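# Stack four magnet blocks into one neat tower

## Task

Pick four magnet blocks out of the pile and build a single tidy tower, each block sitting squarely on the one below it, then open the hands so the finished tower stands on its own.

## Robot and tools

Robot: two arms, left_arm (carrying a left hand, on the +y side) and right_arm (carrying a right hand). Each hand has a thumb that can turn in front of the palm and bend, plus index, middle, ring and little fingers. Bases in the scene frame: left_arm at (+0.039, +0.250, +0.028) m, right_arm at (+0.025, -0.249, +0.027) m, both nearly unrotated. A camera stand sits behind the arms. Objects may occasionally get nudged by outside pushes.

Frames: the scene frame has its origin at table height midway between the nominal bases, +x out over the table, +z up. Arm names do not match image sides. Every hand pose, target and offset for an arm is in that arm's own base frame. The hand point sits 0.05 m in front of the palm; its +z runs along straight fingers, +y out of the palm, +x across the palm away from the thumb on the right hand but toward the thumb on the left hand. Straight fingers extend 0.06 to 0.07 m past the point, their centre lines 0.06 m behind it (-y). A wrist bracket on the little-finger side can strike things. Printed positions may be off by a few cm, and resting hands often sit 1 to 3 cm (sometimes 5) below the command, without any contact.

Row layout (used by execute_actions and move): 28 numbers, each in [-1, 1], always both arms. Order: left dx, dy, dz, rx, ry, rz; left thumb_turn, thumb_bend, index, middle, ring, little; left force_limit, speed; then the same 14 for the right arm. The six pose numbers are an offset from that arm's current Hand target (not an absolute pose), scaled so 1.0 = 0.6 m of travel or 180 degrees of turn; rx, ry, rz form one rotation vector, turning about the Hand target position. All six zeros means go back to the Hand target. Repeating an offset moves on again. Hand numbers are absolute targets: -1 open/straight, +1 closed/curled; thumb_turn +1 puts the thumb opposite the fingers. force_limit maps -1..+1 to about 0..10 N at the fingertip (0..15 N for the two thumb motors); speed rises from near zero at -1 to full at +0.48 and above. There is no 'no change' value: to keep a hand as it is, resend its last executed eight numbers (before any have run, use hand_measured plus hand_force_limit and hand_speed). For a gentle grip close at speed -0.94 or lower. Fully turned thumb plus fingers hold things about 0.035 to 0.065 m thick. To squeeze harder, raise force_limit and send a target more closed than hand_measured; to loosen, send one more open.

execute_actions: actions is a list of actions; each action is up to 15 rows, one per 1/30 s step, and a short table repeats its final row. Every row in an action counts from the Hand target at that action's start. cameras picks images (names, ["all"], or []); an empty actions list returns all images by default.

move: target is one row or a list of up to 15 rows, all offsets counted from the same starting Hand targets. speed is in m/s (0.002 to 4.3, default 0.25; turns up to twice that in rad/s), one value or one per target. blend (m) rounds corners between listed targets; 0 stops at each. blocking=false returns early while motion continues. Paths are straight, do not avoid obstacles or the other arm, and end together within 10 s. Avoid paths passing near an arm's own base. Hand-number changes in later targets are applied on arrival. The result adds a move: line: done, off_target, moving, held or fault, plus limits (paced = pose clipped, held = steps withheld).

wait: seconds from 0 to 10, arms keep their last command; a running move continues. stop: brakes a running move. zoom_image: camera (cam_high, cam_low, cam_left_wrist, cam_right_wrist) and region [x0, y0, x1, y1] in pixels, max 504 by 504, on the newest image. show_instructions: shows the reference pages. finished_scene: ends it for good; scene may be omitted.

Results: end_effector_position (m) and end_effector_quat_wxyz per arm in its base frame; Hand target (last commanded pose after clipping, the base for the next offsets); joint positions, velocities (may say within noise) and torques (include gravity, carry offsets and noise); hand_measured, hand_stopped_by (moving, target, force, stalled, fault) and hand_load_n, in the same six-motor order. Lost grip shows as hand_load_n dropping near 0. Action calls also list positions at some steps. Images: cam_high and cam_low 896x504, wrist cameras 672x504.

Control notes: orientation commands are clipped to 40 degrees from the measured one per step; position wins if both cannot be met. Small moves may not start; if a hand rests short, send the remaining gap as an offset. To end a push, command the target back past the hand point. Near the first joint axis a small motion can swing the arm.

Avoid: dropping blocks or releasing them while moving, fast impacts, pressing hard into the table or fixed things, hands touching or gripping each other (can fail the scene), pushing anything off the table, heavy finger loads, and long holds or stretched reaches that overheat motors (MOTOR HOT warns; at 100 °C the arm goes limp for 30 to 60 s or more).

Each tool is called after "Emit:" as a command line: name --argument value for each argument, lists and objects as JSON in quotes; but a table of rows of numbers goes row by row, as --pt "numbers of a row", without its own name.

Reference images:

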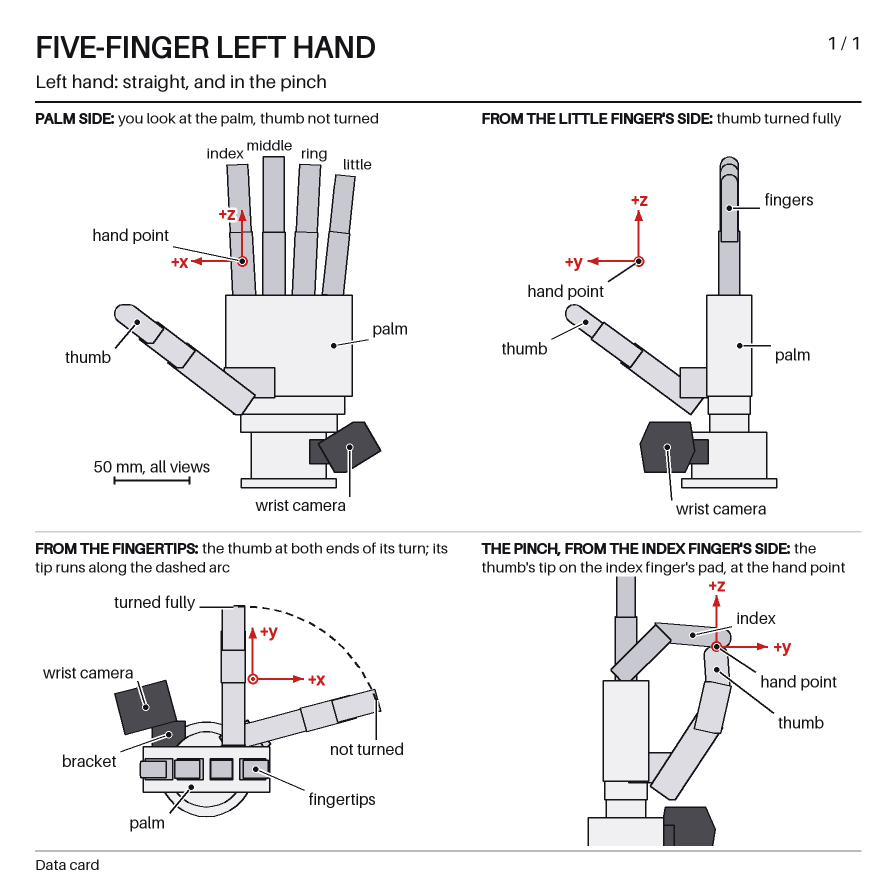

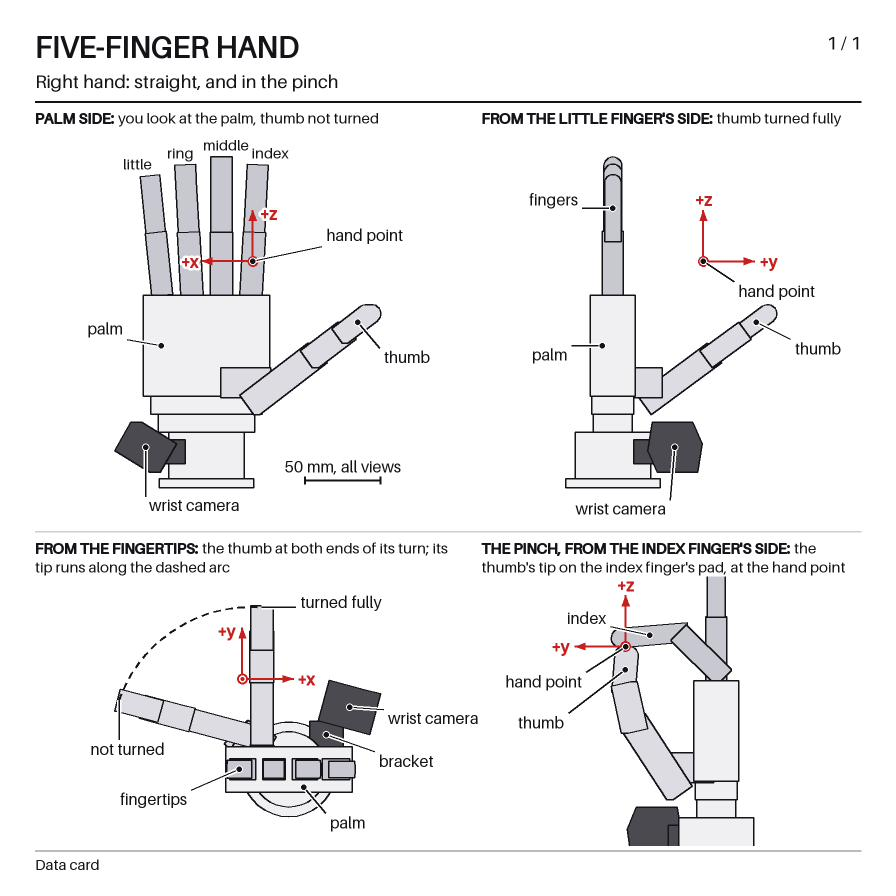

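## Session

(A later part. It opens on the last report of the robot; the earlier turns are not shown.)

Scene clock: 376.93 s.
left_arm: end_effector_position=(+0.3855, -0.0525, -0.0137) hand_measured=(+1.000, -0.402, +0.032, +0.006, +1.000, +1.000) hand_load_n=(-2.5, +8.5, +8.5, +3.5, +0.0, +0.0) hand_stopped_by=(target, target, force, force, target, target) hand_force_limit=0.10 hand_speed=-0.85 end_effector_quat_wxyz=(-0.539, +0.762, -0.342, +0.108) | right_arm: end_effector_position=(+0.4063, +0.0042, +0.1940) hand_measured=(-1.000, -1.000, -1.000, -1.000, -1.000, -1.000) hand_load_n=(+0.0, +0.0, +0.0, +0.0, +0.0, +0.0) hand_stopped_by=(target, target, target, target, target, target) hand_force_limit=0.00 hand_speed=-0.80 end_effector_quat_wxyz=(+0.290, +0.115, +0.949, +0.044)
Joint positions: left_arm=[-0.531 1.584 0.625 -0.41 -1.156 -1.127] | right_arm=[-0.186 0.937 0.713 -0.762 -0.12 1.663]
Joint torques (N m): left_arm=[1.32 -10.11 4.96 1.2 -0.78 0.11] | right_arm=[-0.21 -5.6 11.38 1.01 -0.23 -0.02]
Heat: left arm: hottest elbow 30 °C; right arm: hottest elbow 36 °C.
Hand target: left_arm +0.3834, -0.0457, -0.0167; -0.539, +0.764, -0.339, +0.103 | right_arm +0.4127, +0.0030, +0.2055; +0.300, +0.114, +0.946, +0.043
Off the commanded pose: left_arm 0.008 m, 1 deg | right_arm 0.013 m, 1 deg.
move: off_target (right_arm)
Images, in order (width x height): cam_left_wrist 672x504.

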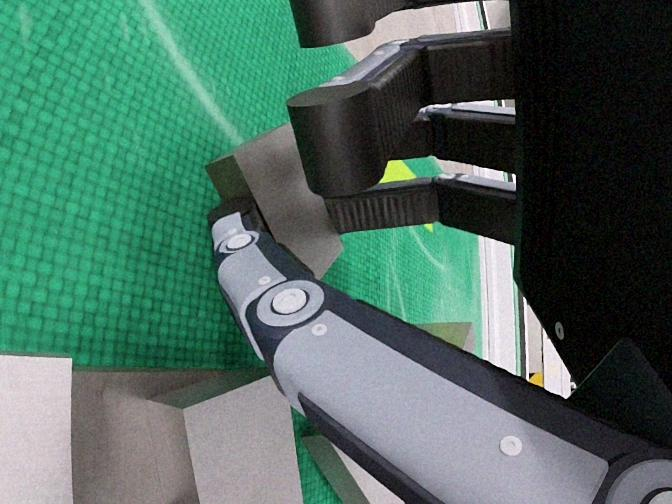

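Emit:
move --pt "0 0 0.03 0 0 0 1.0 -0.4 0.3 0.3 1 1 0.1 -0.85 0 0 0 0 0 0 -1 -1 -1 -1 -1 -1 0 -0.8" --pt "0.02 0.02 0.15 0 0 -0.03 1.0 -0.4 0.3 0.3 1 1 0.1 -0.85 0 0 0 0 0 0 -1 -1 -1 -1 -1 -1 0 -0.8" --pt "0.0235 0.15 0.19 0 0 -0.1556 1.0 -0.4 0.3 0.3 1 1 0.1 -0.85 0 0 0 0 0 0 -1 -1 -1 -1 -1 -1 0 -0.8" --pt "0.0235 0.2218 0.19 0 0 -0.1556 1.0 -0.4 0.3 0.3 1 1 0.1 -0.85 0 0 0 0 0 0 -1 -1 -1 -1 -1 -1 0 -0.8" --pt "0.0235 0.2218 0.108 0 0 -0.1556 1.0 -0.4 0.3 0.3 1 1 0.1 -0.85 0 0 0 0 0 0 -1 -1 -1 -1 -1 -1 0 -0.8" --speed '[0.06,0.15,0.2,0.15,0.12]' --blend '[0.005,0.02,0,0,0]' --cameras '["cam_left_wrist","cam_low"]'

Emit:
zoom_image --camera "cam_left_wrist" --region '[80, 100, 360, 300]'

Emit:
zoom_image --camera "cam_low" --region '[650, 280, 720, 350]'

Scene clock: 381.97 s.
left_arm: end_effector_position=(+0.3952, +0.0824, +0.0475) hand_measured=(+1.000, -0.402, +0.032, +0.006, +1.000, +1.000) hand_load_n=(-2.0, +9.5, +8.0, +3.0, +0.0, +0.0) hand_stopped_by=(target, target, force, force, target, target) hand_force_limit=0.10 hand_speed=-0.85 end_effector_quat_wxyz=(-0.491, +0.663, -0.515, +0.231) | right_arm: end_effector_position=(+0.4063, +0.0042, +0.1940) hand_measured=(-1.000, -1.000, -1.000, -1.000, -1.000, -1.000) hand_load_n=(+0.0, +0.0, +0.0, +0.0, +0.0, +0.0) hand_stopped_by=(target, target, target, target, target, target) hand_force_limit=0.00 hand_speed=-0.80 end_effector_quat_wxyz=(+0.290, +0.115, +0.949, +0.044)
Joint positions: left_arm=[0.117 1.168 0.32 0.401 -0.321 0.071] | right_arm=[-0.186 0.937 0.713 -0.762 -0.12 1.663]
Joint torques (N m): left_arm=[1.14 -5.19 8.03 3.17 -0.09 0.19] | right_arm=[-0.09 -5.25 11.4 1.09 -0.2 -0.02]
Heat: left arm: hottest elbow 30 °C; right arm: hottest elbow 36 °C.
Hand target: left_arm +0.3975, +0.0875, +0.0482; -0.498, +0.659, -0.514, +0.231 | right_arm +0.4127, +0.0030, +0.2055; +0.300, +0.114, +0.946, +0.043
Off the commanded pose: left_arm 0.006 m, 1 deg | right_arm 0.013 m, 1 deg.
move: off_target (right_arm)
Images, in order (width x height): cam_low 896x504, cam_left_wrist 672x504.

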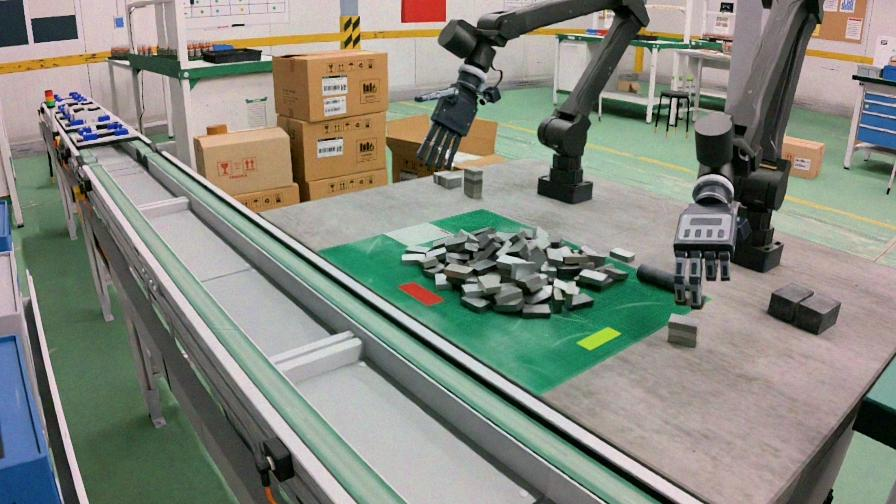

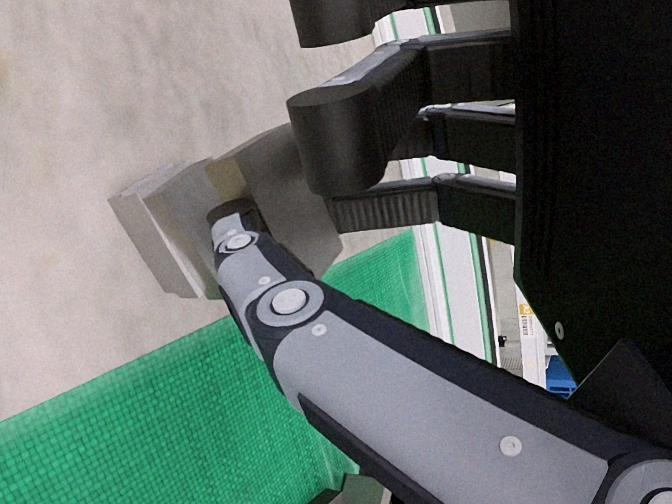

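Scaled by 1.800 from the camera's 672x504 image, which has a finer 960x720 frame.

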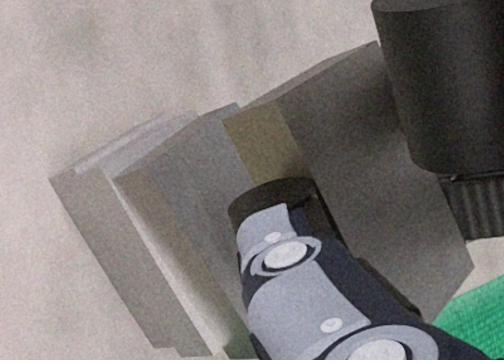

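Scaled by 7.200 from the camera's 896x504 image, which has a finer 1280x720 frame.

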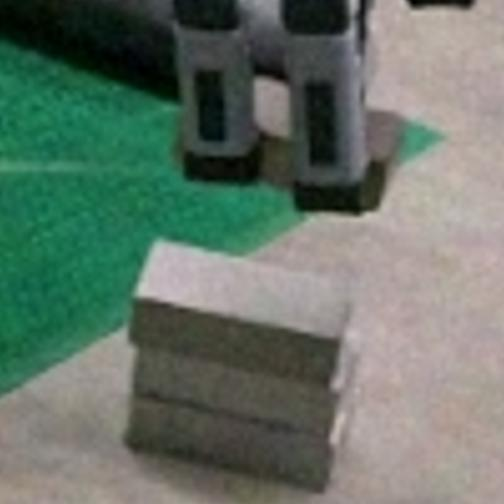

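Emit:
move --pt "0 0 -0.0378 0 0 0 1.0 -0.4 0.3 0.3 1 1 0.1 -0.85 0 0 0 0 0 0 -1 -1 -1 -1 -1 -1 0 -0.8" --speed '[0.1]' --cameras '["cam_left_wrist","cam_low"]'

Emit:
zoom_image --camera "cam_left_wrist" --region '[120, 90, 350, 280]'

Emit:
zoom_image --camera "cam_low" --region '[660, 300, 710, 350]'

Scene clock: 383.30 s.
left_arm: end_effector_position=(+0.3962, +0.0825, +0.0253) hand_measured=(+1.000, -0.402, +0.032, +0.006, +1.000, +1.000) hand_load_n=(-2.0, +9.5, +8.0, +3.0, +0.0, +0.0) hand_stopped_by=(target, target, force, force, target, target) hand_force_limit=0.10 hand_speed=-0.85 end_effector_quat_wxyz=(-0.492, +0.663, -0.515, +0.231) | right_arm: end_effector_position=(+0.4063, +0.0042, +0.1940) hand_measured=(-1.000, -1.000, -1.000, -1.000, -1.000, -1.000) hand_load_n=(+0.0, +0.0, +0.0, +0.0, +0.0, +0.0) hand_stopped_by=(target, target, target, target, target, target) hand_force_limit=0.00 hand_speed=-0.80 end_effector_quat_wxyz=(+0.290, +0.115, +0.949, +0.044)
Joint positions: left_arm=[0.117 1.27 0.297 0.527 -0.321 0.071] | right_arm=[-0.186 0.937 0.713 -0.762 -0.12 1.663]
Joint torques (N m): left_arm=[1.08 -5.66 6.93 3.08 -0.09 0.19] | right_arm=[-0.32 -5.3 11.38 0.99 -0.19 -0.02]
Heat: left arm: hottest elbow 30 °C; right arm: hottest elbow 36 °C.
Hand target: left_arm +0.3973, +0.0874, +0.0253; -0.498, +0.659, -0.514, +0.230 | right_arm +0.4127, +0.0030, +0.2055; +0.300, +0.114, +0.946, +0.043
Off the commanded pose: left_arm 0.005 m, 1 deg | right_arm 0.013 m, 1 deg.
move: off_target (right_arm)
Images, in order (width x height): cam_low 896x504, cam_left_wrist 672x504.

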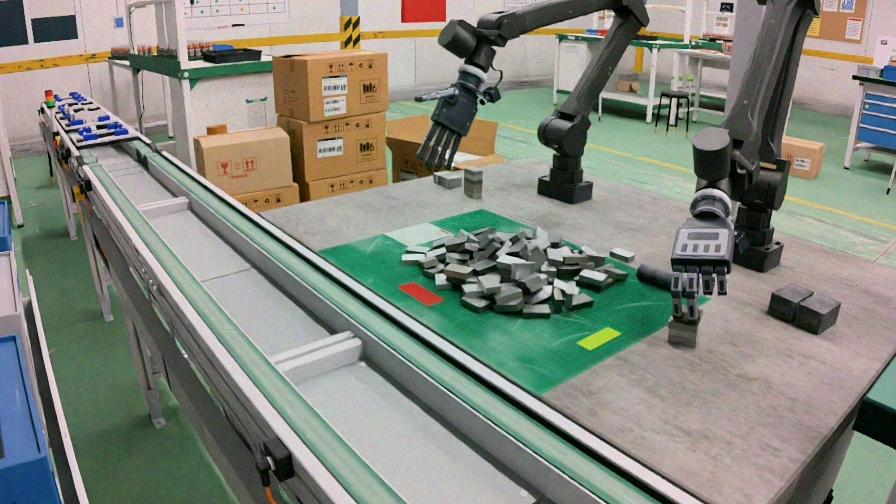

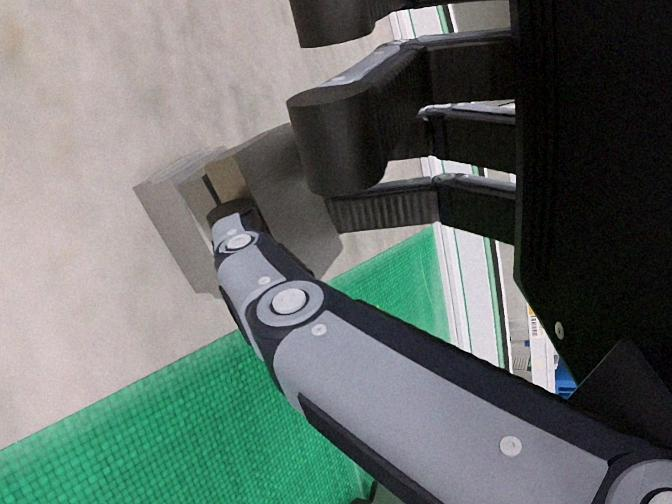

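Scaled by 2.191 from the camera's 672x504 image, which has a finer 960x720 frame.

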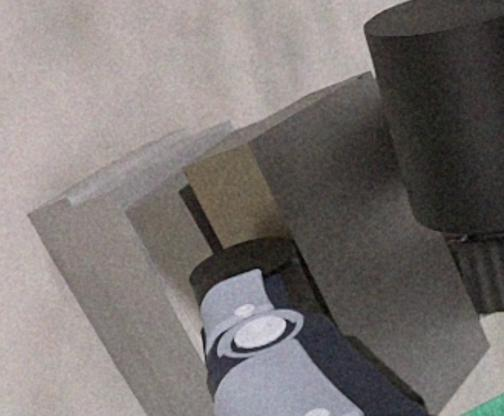

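Scaled by 10.080 from the camera's 896x504 image, which has a finer 1280x720 frame.

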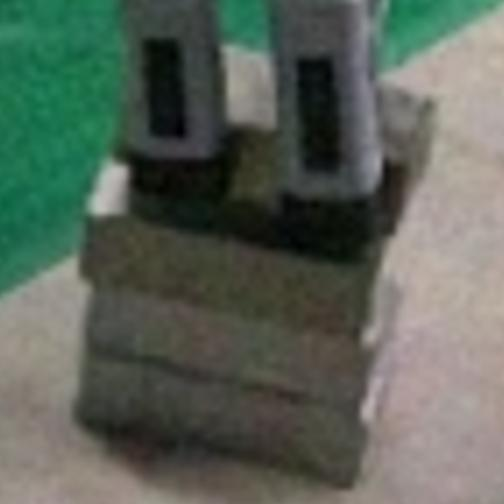

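Emit:
zoom_image --camera "cam_low" --region '[664, 308, 686, 330]'

Emit:
zoom_image --camera "cam_low" --region '[684, 306, 708, 330]'

Emit:
zoom_image --camera "cam_left_wrist" --region '[130, 120, 250, 240]'

Scaled by 22.909 from the camera's 896x504 image, which has a finer 1280x720 frame.

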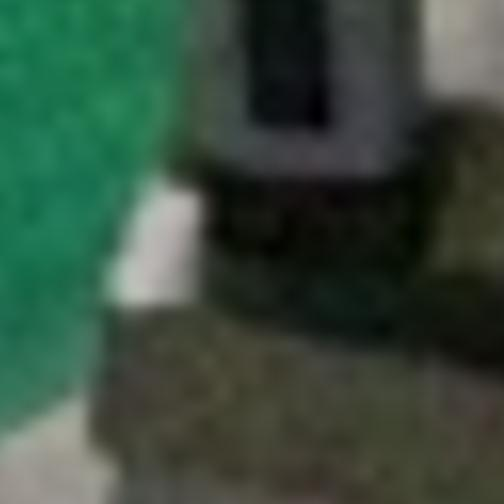

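Scaled by 21.000 from the camera's 896x504 image, which has a finer 1280x720 frame.

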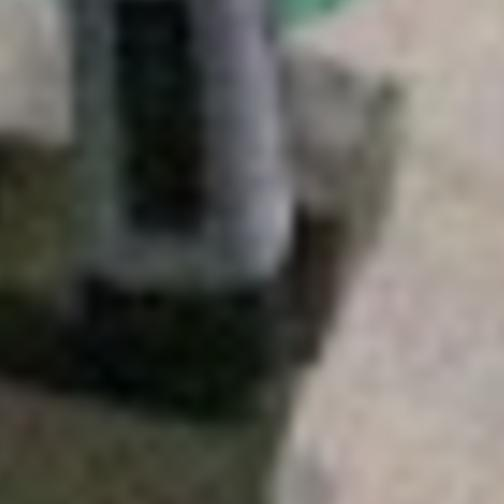

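Scaled by 4.200 from the camera's 672x504 image, which has a finer 960x720 frame.

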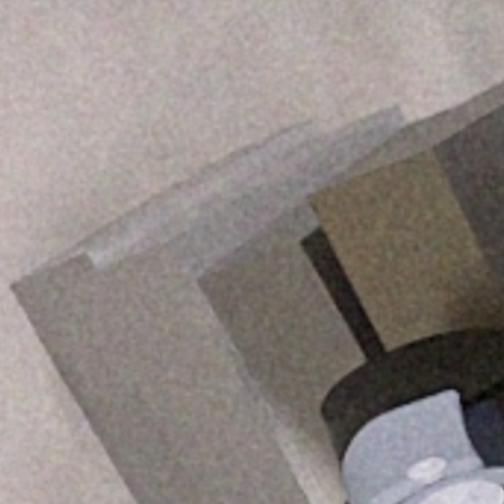

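Emit:
move --pt "0 0 -0.01 0 0 0 1.0 -0.4 0.3 0.3 1 1 0.1 -0.85 0 0 0 0 0 0 -1 -1 -1 -1 -1 -1 0 -0.8" --speed '[0.06]' --cameras '["cam_left_wrist","cam_low"]'

Emit:
zoom_image --camera "cam_left_wrist" --region '[130, 110, 290, 250]'

Emit:
zoom_image --camera "cam_low" --region '[664, 308, 704, 348]'

Scene clock: 386.87 s.
left_arm: end_effector_position=(+0.3974, +0.0827, +0.0204) hand_measured=(+1.000, -0.402, +0.032, +0.006, +1.000, +1.000) hand_load_n=(-2.0, +9.5, +8.0, +3.0, +0.0, +0.0) hand_stopped_by=(target, target, force, force, target, target) hand_force_limit=0.10 hand_speed=-0.85 end_effector_quat_wxyz=(-0.493, +0.662, -0.515, +0.232) | right_arm: end_effector_position=(+0.4063, +0.0042, +0.1940) hand_measured=(-1.000, -1.000, -1.000, -1.000, -1.000, -1.000) hand_load_n=(+0.0, +0.0, +0.0, +0.0, +0.0, +0.0) hand_stopped_by=(target, target, target, target, target, target) hand_force_limit=0.00 hand_speed=-0.80 end_effector_quat_wxyz=(+0.290, +0.115, +0.949, +0.044)
Joint positions: left_arm=[0.117 1.298 0.293 0.561 -0.321 0.072] | right_arm=[-0.186 0.937 0.713 -0.762 -0.12 1.663]
Joint torques (N m): left_arm=[1.14 -5.77 6.53 3.14 -0.09 0.19] | right_arm=[-0.21 -5.13 11.38 1.02 -0.21 -0.02]
Heat: left arm: hottest elbow 30 °C; right arm: hottest elbow 36 °C.
Hand target: left_arm +0.3975, +0.0875, +0.0194; -0.498, +0.659, -0.514, +0.230 | right_arm +0.4127, +0.0030, +0.2055; +0.300, +0.114, +0.946, +0.043
Off the commanded pose: left_arm 0.005 m, 1 deg | right_arm 0.013 m, 1 deg.
move: off_target (right_arm)
Images, in order (width x height): cam_low 896x504, cam_left_wrist 672x504.

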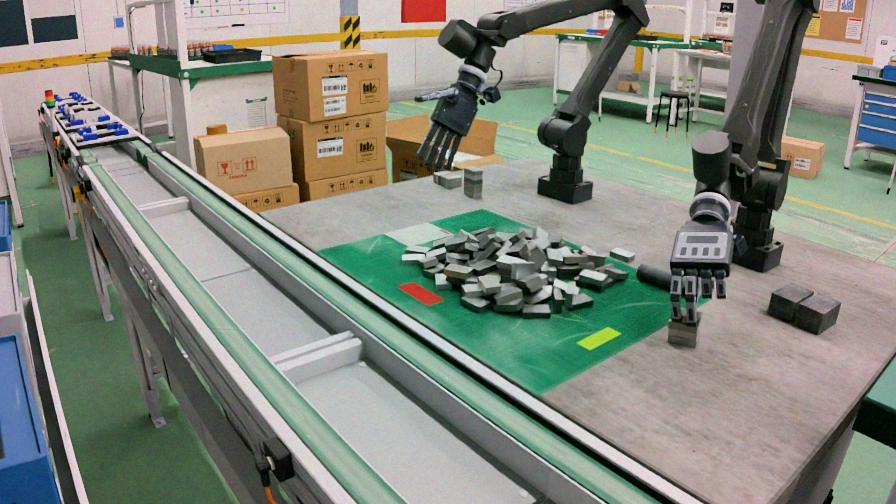

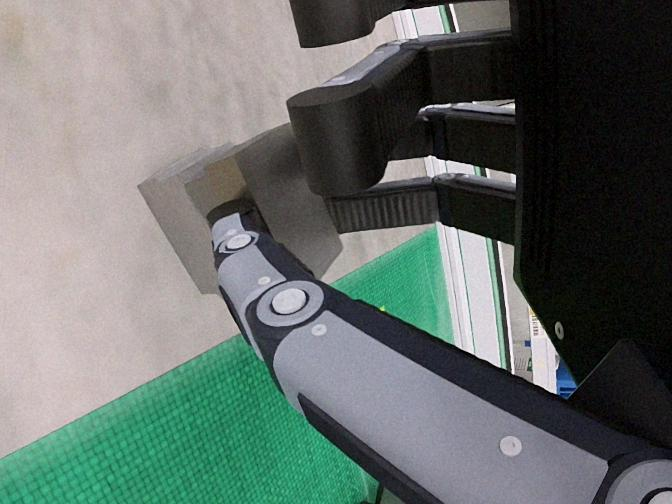

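Scaled by 3.150 from the camera's 672x504 image, which has a finer 960x720 frame.

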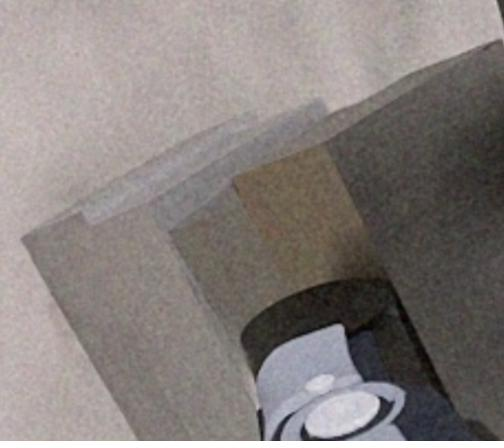

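Scaled by 12.600 from the camera's 896x504 image, which has a finer 1280x720 frame.

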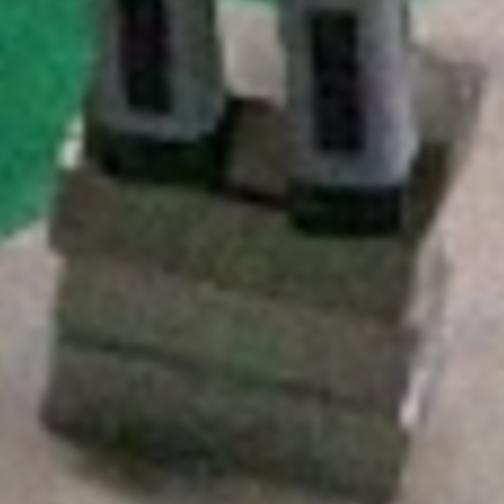

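Emit:
move --pt "0.01 0 0.04 0 0 0 1.0 -0.4 0.3 0.3 1 1 0.1 -0.85 0 0 0 0 0 0 -1 -1 -1 -1 -1 -1 0 -0.8" --pt "0.0023 -0.0537 0.11 0 0 0 1.0 -0.4 0.3 0.3 1 1 0.1 -0.85 0 0 0 0 0 0 -1 -1 -1 -1 -1 -1 0 -0.8" --pt "0.0023 -0.0037 0.11 0 0 0 1.0 -0.4 0.3 0.3 1 1 0.1 -0.85 0 0 0 0 0 0 -1 -1 -1 -1 -1 -1 0 -0.8" --pt "0.0023 -0.0037 0.005 0 0 0 1.0 -0.4 0.3 0.3 1 1 0.1 -0.85 0 0 0 0 0 0 -1 -1 -1 -1 -1 -1 0 -0.8" --speed '[0.1,0.2,0.2,0.1]' --blend '[0.005,0.005,0,0]' --cameras '["cam_left_wrist","cam_low"]'

Emit:
zoom_image --camera "cam_left_wrist" --region '[130, 110, 290, 250]'

Emit:
zoom_image --camera "cam_low" --region '[664, 308, 704, 348]'

Scene clock: 390.50 s.
left_arm: end_effector_position=(+0.3976, +0.0807, +0.0225) hand_measured=(+1.000, -0.402, +0.032, +0.006, +1.000, +1.000) hand_load_n=(-2.0, +9.5, +8.0, +3.0, +0.0, +0.0) hand_stopped_by=(target, target, force, force, target, target) hand_force_limit=0.10 hand_speed=-0.85 end_effector_quat_wxyz=(-0.492, +0.663, -0.515, +0.231) | right_arm: end_effector_position=(+0.4063, +0.0042, +0.1940) hand_measured=(-1.000, -1.000, -1.000, -1.000, -1.000, -1.000) hand_load_n=(+0.0, +0.0, +0.0, +0.0, +0.0, +0.0) hand_stopped_by=(target, target, target, target, target, target) hand_force_limit=0.00 hand_speed=-0.80 end_effector_quat_wxyz=(+0.290, +0.115, +0.949, +0.044)
Joint positions: left_arm=[0.109 1.287 0.297 0.543 -0.329 0.068] | right_arm=[-0.186 0.937 0.713 -0.762 -0.12 1.663]
Joint torques (N m): left_arm=[1.03 -5.83 6.78 3.07 -0.09 0.18] | right_arm=[0.03 -5.19 11.38 1.03 -0.2 -0.02]
Heat: left arm: hottest elbow 30 °C; right arm: hottest elbow 36 °C.
Hand target: left_arm +0.3987, +0.0853, +0.0222; -0.498, +0.659, -0.514, +0.230 | right_arm +0.4127, +0.0030, +0.2055; +0.300, +0.114, +0.946, +0.043
Off the commanded pose: left_arm 0.005 m, 1 deg | right_arm 0.013 m, 1 deg.
move: off_target (right_arm)
Images, in order (width x height): cam_low 896x504, cam_left_wrist 672x504.

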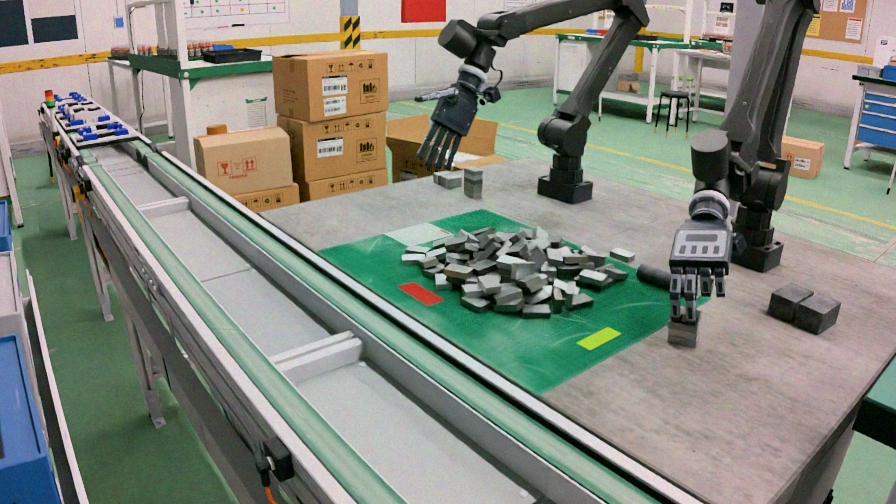

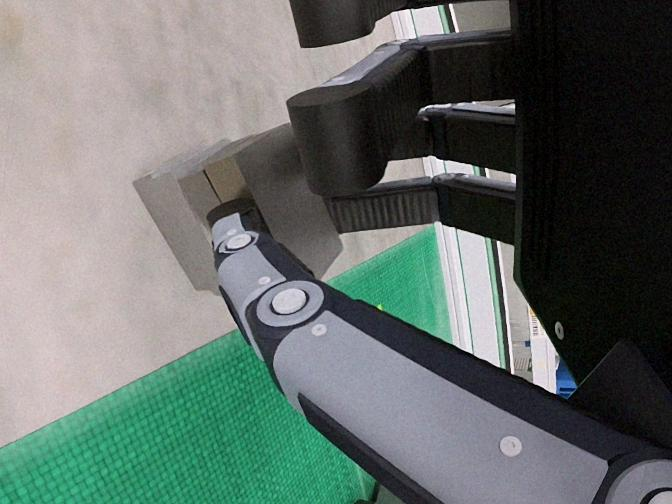

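Scaled by 3.150 from the camera's 672x504 image, which has a finer 960x720 frame.

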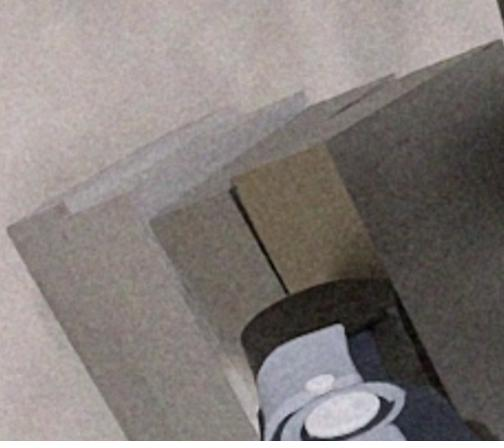

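Scaled by 12.600 from the camera's 896x504 image, which has a finer 1280x720 frame.

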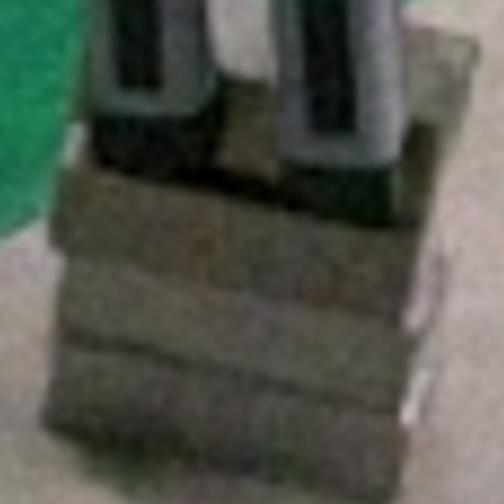

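Emit:
move --pt "0 0 -0.008 0 0 0 1.0 -0.4 0.3 0.3 1 1 0.1 -0.85 0 0 0 0 0 0 -1 -1 -1 -1 -1 -1 0 -0.8" --speed '[0.05]' --cameras '["cam_left_wrist","cam_low"]'

Emit:
zoom_image --camera "cam_left_wrist" --region '[130, 110, 290, 250]'

Emit:
zoom_image --camera "cam_low" --region '[664, 308, 704, 348]'

Scene clock: 391.60 s.
left_arm: end_effector_position=(+0.4001, +0.0810, +0.0204) hand_measured=(+1.000, -0.402, +0.032, +0.006, +1.000, +1.000) hand_load_n=(-2.0, +9.5, +8.0, +3.0, +0.0, +0.0) hand_stopped_by=(target, target, force, force, target, target) hand_force_limit=0.10 hand_speed=-0.85 end_effector_quat_wxyz=(-0.494, +0.661, -0.514, +0.233) | right_arm: end_effector_position=(+0.4063, +0.0042, +0.1940) hand_measured=(-1.000, -1.000, -1.000, -1.000, -1.000, -1.000) hand_load_n=(+0.0, +0.0, +0.0, +0.0, +0.0, +0.0) hand_stopped_by=(target, target, target, target, target, target) hand_force_limit=0.00 hand_speed=-0.80 end_effector_quat_wxyz=(+0.290, +0.115, +0.949, +0.044)
Joint positions: left_arm=[0.109 1.308 0.297 0.571 -0.329 0.069] | right_arm=[-0.186 0.937 0.713 -0.762 -0.12 1.663]
Joint torques (N m): left_arm=[1.08 -5.77 6.23 3.1 -0.08 0.17] | right_arm=[-0.21 -5.07 11.41 1.06 -0.21 0]
Heat: left arm: hottest elbow 30 °C; right arm: hottest elbow 36 °C.
Hand target: left_arm +0.3987, +0.0853, +0.0175; -0.498, +0.660, -0.514, +0.230 | right_arm +0.4127, +0.0030, +0.2055; +0.300, +0.114, +0.946, +0.043
Off the commanded pose: left_arm 0.005 m, 1 deg | right_arm 0.013 m, 1 deg.
move: off_target (right_arm)
Images, in order (width x height): cam_low 896x504, cam_left_wrist 672x504.

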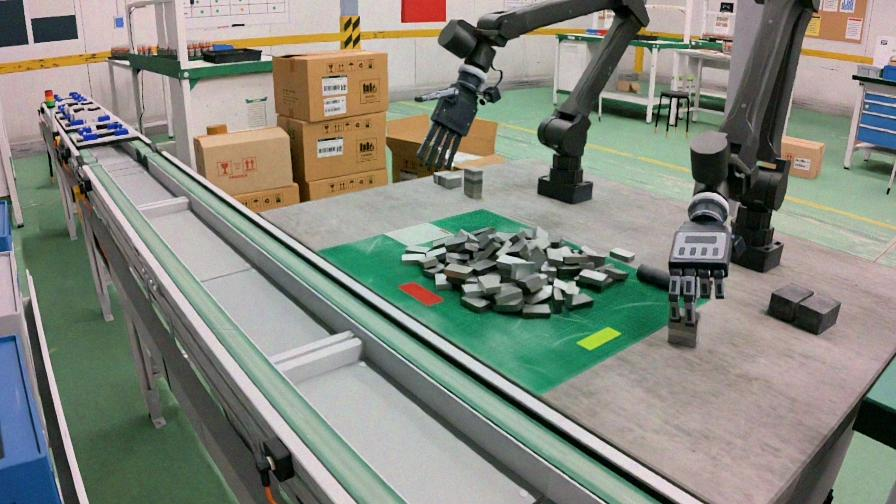

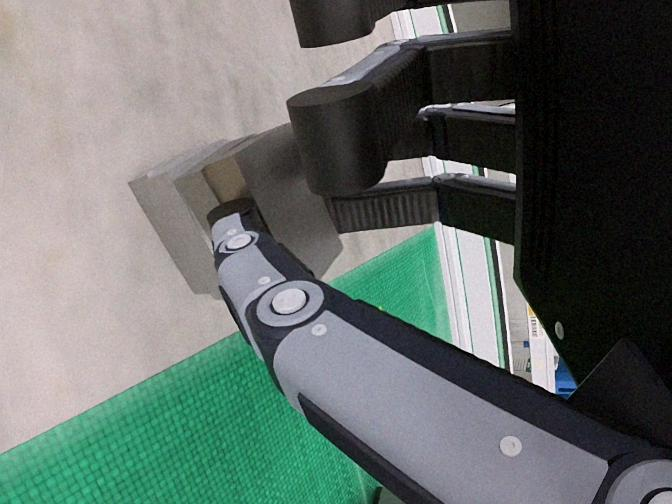

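Scaled by 3.150 from the camera's 672x504 image, which has a finer 960x720 frame.

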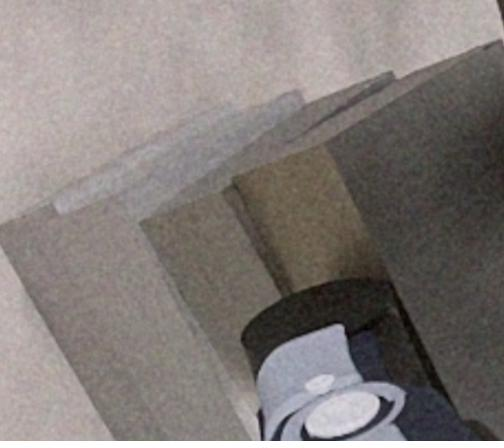

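Scaled by 12.600 from the camera's 896x504 image, which has a finer 1280x720 frame.

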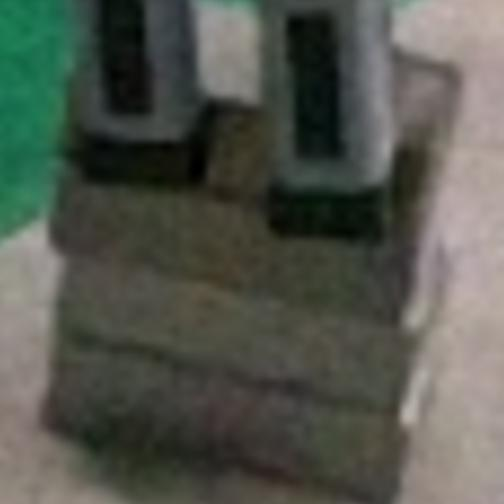

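Emit:
move --pt "0 0 0.003 0 0 0 1.0 -0.5 -0.2 -0.2 1 1 0.1 -0.85 0 0 0 0 0 0 -1 -1 -1 -1 -1 -1 0 -0.8" --pt "0 0 0.003 0 0 0 1.0 -0.53 -0.75 -0.75 1 1 0.1 -0.2 0 0 0 0 0 0 -1 -1 -1 -1 -1 -1 0 -0.8" --speed 0.05 --cameras '["cam_left_wrist","cam_low"]'

Emit:
zoom_image --camera "cam_low" --region '[664, 308, 704, 348]'

Emit:
zoom_image --camera "cam_left_wrist" --region '[120, 90, 360, 290]'

Scene clock: 393.97 s.
left_arm: end_effector_position=(+0.4003, +0.0810, +0.0206) hand_measured=(+1.000, -0.530, -0.750, -0.750, +1.000, +1.000) hand_load_n=(+0.0, +0.0, +0.0, +0.0, +0.0, +0.0) hand_stopped_by=(target, target, target, target, target, target) hand_force_limit=0.10 hand_speed=-0.20 end_effector_quat_wxyz=(-0.495, +0.661, -0.513, +0.233) | right_arm: end_effector_position=(+0.4063, +0.0042, +0.1940) hand_measured=(-1.000, -1.000, -1.000, -1.000, -1.000, -1.000) hand_load_n=(+0.0, +0.0, +0.0, +0.0, +0.0, +0.0) hand_stopped_by=(target, target, target, target, target, target) hand_force_limit=0.00 hand_speed=-0.80 end_effector_quat_wxyz=(+0.290, +0.115, +0.949, +0.044)
Joint positions: left_arm=[0.109 1.308 0.297 0.573 -0.329 0.069] | right_arm=[-0.186 0.937 0.713 -0.762 -0.12 1.663]
Joint torques (N m): left_arm=[1.08 -6.42 6.37 2.65 -0.08 0.17] | right_arm=[-0.32 -5.13 11.51 0.96 -0.22 0]
Heat: left arm: hottest elbow 30 °C; right arm: hottest elbow 36 °C.
Hand target: left_arm +0.3987, +0.0853, +0.0193; -0.498, +0.660, -0.514, +0.230 | right_arm +0.4127, +0.0030, +0.2055; +0.300, +0.114, +0.946, +0.043
Off the commanded pose: left_arm 0.005 m, 1 deg | right_arm 0.013 m, 1 deg.
move: off_target (right_arm)
Images, in order (width x height): cam_low 896x504, cam_left_wrist 672x504.

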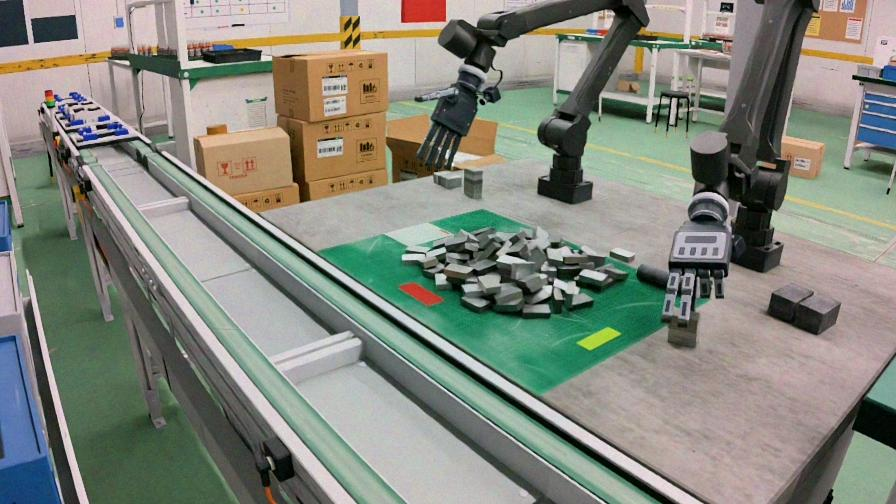

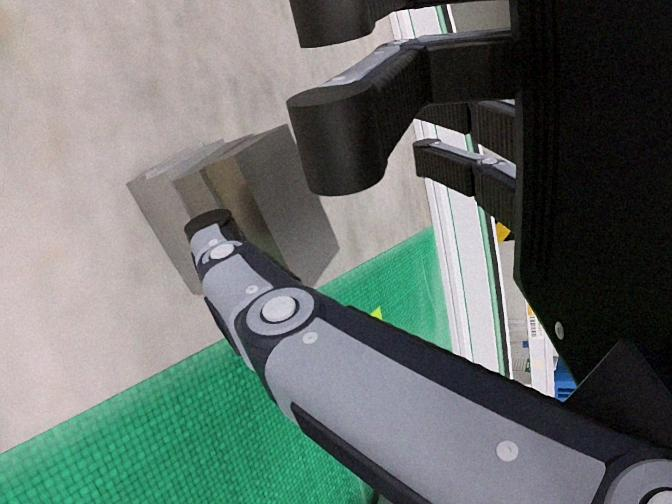

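Scaled by 12.600 from the camera's 896x504 image, which has a finer 1280x720 frame.

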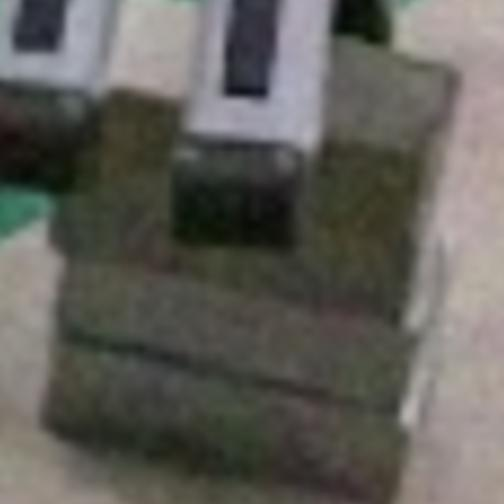

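Scaled by 2.100 from the camera's 672x504 image, which has a finer 960x720 frame.

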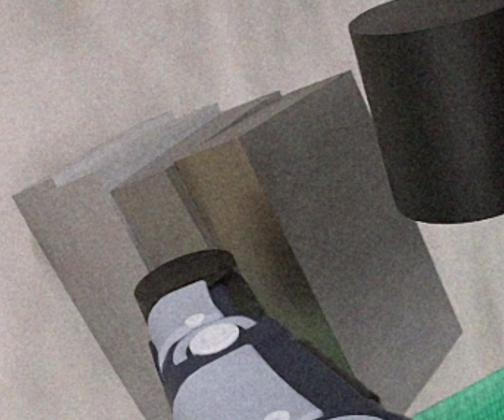

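Emit:
move --pt "0.014 0 0.02 0 0 0 1.0 -0.53 -0.75 -0.75 1 1 0.1 -0.2 0 0 0 0 0 0 -1 -1 -1 -1 -1 -1 0 -0.8" --pt "0.03 0 0.09 0 0 0 1.0 -0.53 -0.75 -0.75 1 1 0.1 -0.2 0 0 0 0 0 0 -1 -1 -1 -1 -1 -1 0 -0.8" --pt "0.02 0 0.18 0 0 0 1.0 -0.53 -0.75 -0.75 1 1 0.1 -0.2 0 0 0 0 0 0 -1 -1 -1 -1 -1 -1 0 -0.8" --speed '[0.05,0.1,0.2]' --blend '[0.003,0.005,0]' --cameras '["cam_left_wrist","cam_low","cam_high"]'

Emit:
zoom_image --camera "cam_low" --region '[655, 300, 715, 355]'

Emit:
zoom_image --camera "cam_left_wrist" --region '[60, 90, 300, 330]'

Scene clock: 396.00 s.
left_arm: end_effector_position=(+0.3911, +0.0801, +0.0959) hand_measured=(+1.000, -0.530, -0.750, -0.750, +1.000, +1.000) hand_load_n=(+0.0, +0.0, +0.0, -0.5, +0.0, +0.0) hand_stopped_by=(target, target, target, target, target, target) hand_force_limit=0.10 hand_speed=-0.20 end_effector_quat_wxyz=(-0.480, +0.668, -0.525, +0.218) | right_arm: end_effector_position=(+0.4063, +0.0042, +0.1940) hand_measured=(-1.000, -1.000, -1.000, -1.000, -1.000, -1.000) hand_load_n=(+0.0, +0.0, +0.0, +0.0, +0.0, +0.0) hand_stopped_by=(target, target, target, target, target, target) hand_force_limit=0.00 hand_speed=-0.80 end_effector_quat_wxyz=(+0.290, +0.115, +0.949, +0.044)
Joint positions: left_arm=[0.109 0.992 0.414 0.09 -0.33 0.069] | right_arm=[-0.186 0.937 0.713 -0.762 -0.12 1.663]
Joint torques (N m): left_arm=[0.67 -6.07 14.95 1.47 -0.32 0.14] | right_arm=[-0.15 -5.3 11.41 1.02 -0.2 -0.02]
Heat: left arm: hottest elbow 30 °C; right arm: hottest elbow 36 °C.
Hand target: left_arm +0.4108, +0.0853, +0.1274; -0.498, +0.659, -0.514, +0.230 | right_arm +0.4127, +0.0030, +0.2055; +0.300, +0.114, +0.946, +0.043
Off the commanded pose: left_arm 0.037 m, 3 deg | right_arm 0.013 m, 1 deg.
move: off_target (left_arm, right_arm)
Images, in order (width x height): cam_high 896x504, cam_low 896x504, cam_left_wrist 672x504.

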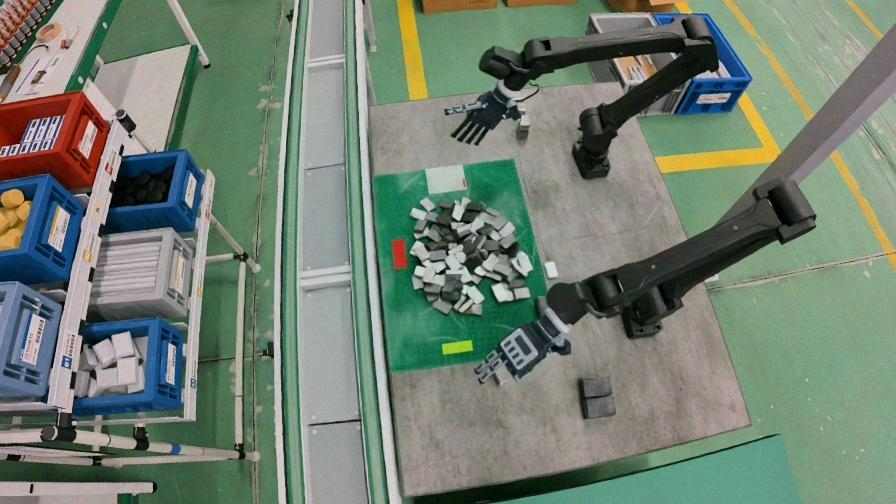

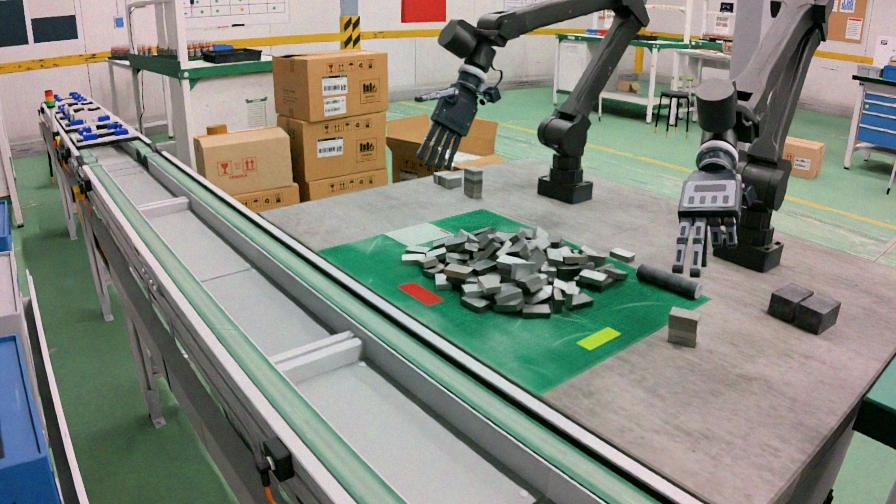

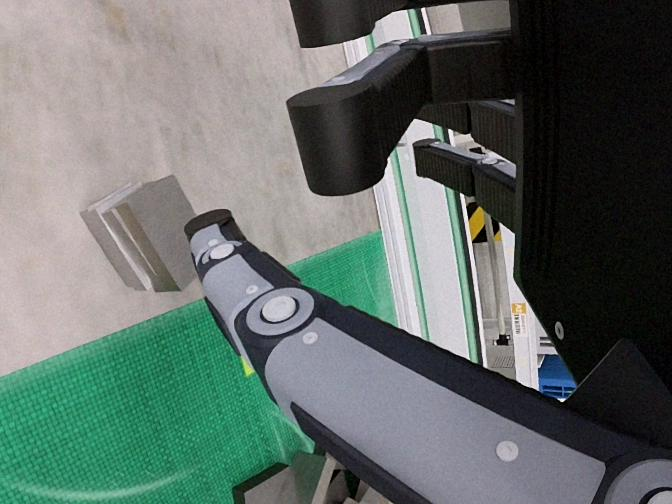

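Scaled by 8.400 from the camera's 896x504 image, which has a finer 1280x720 frame.

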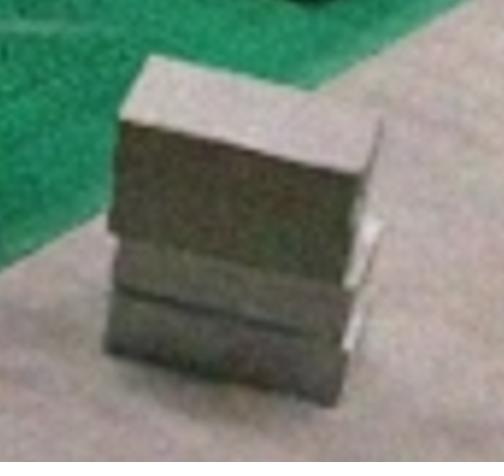

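Scaled by 2.100 from the camera's 672x504 image, which has a finer 960x720 frame.

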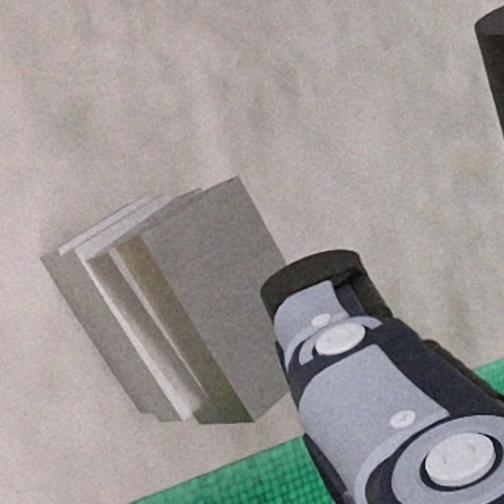

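Emit:
finished_scene

The scene is finished: the task was done.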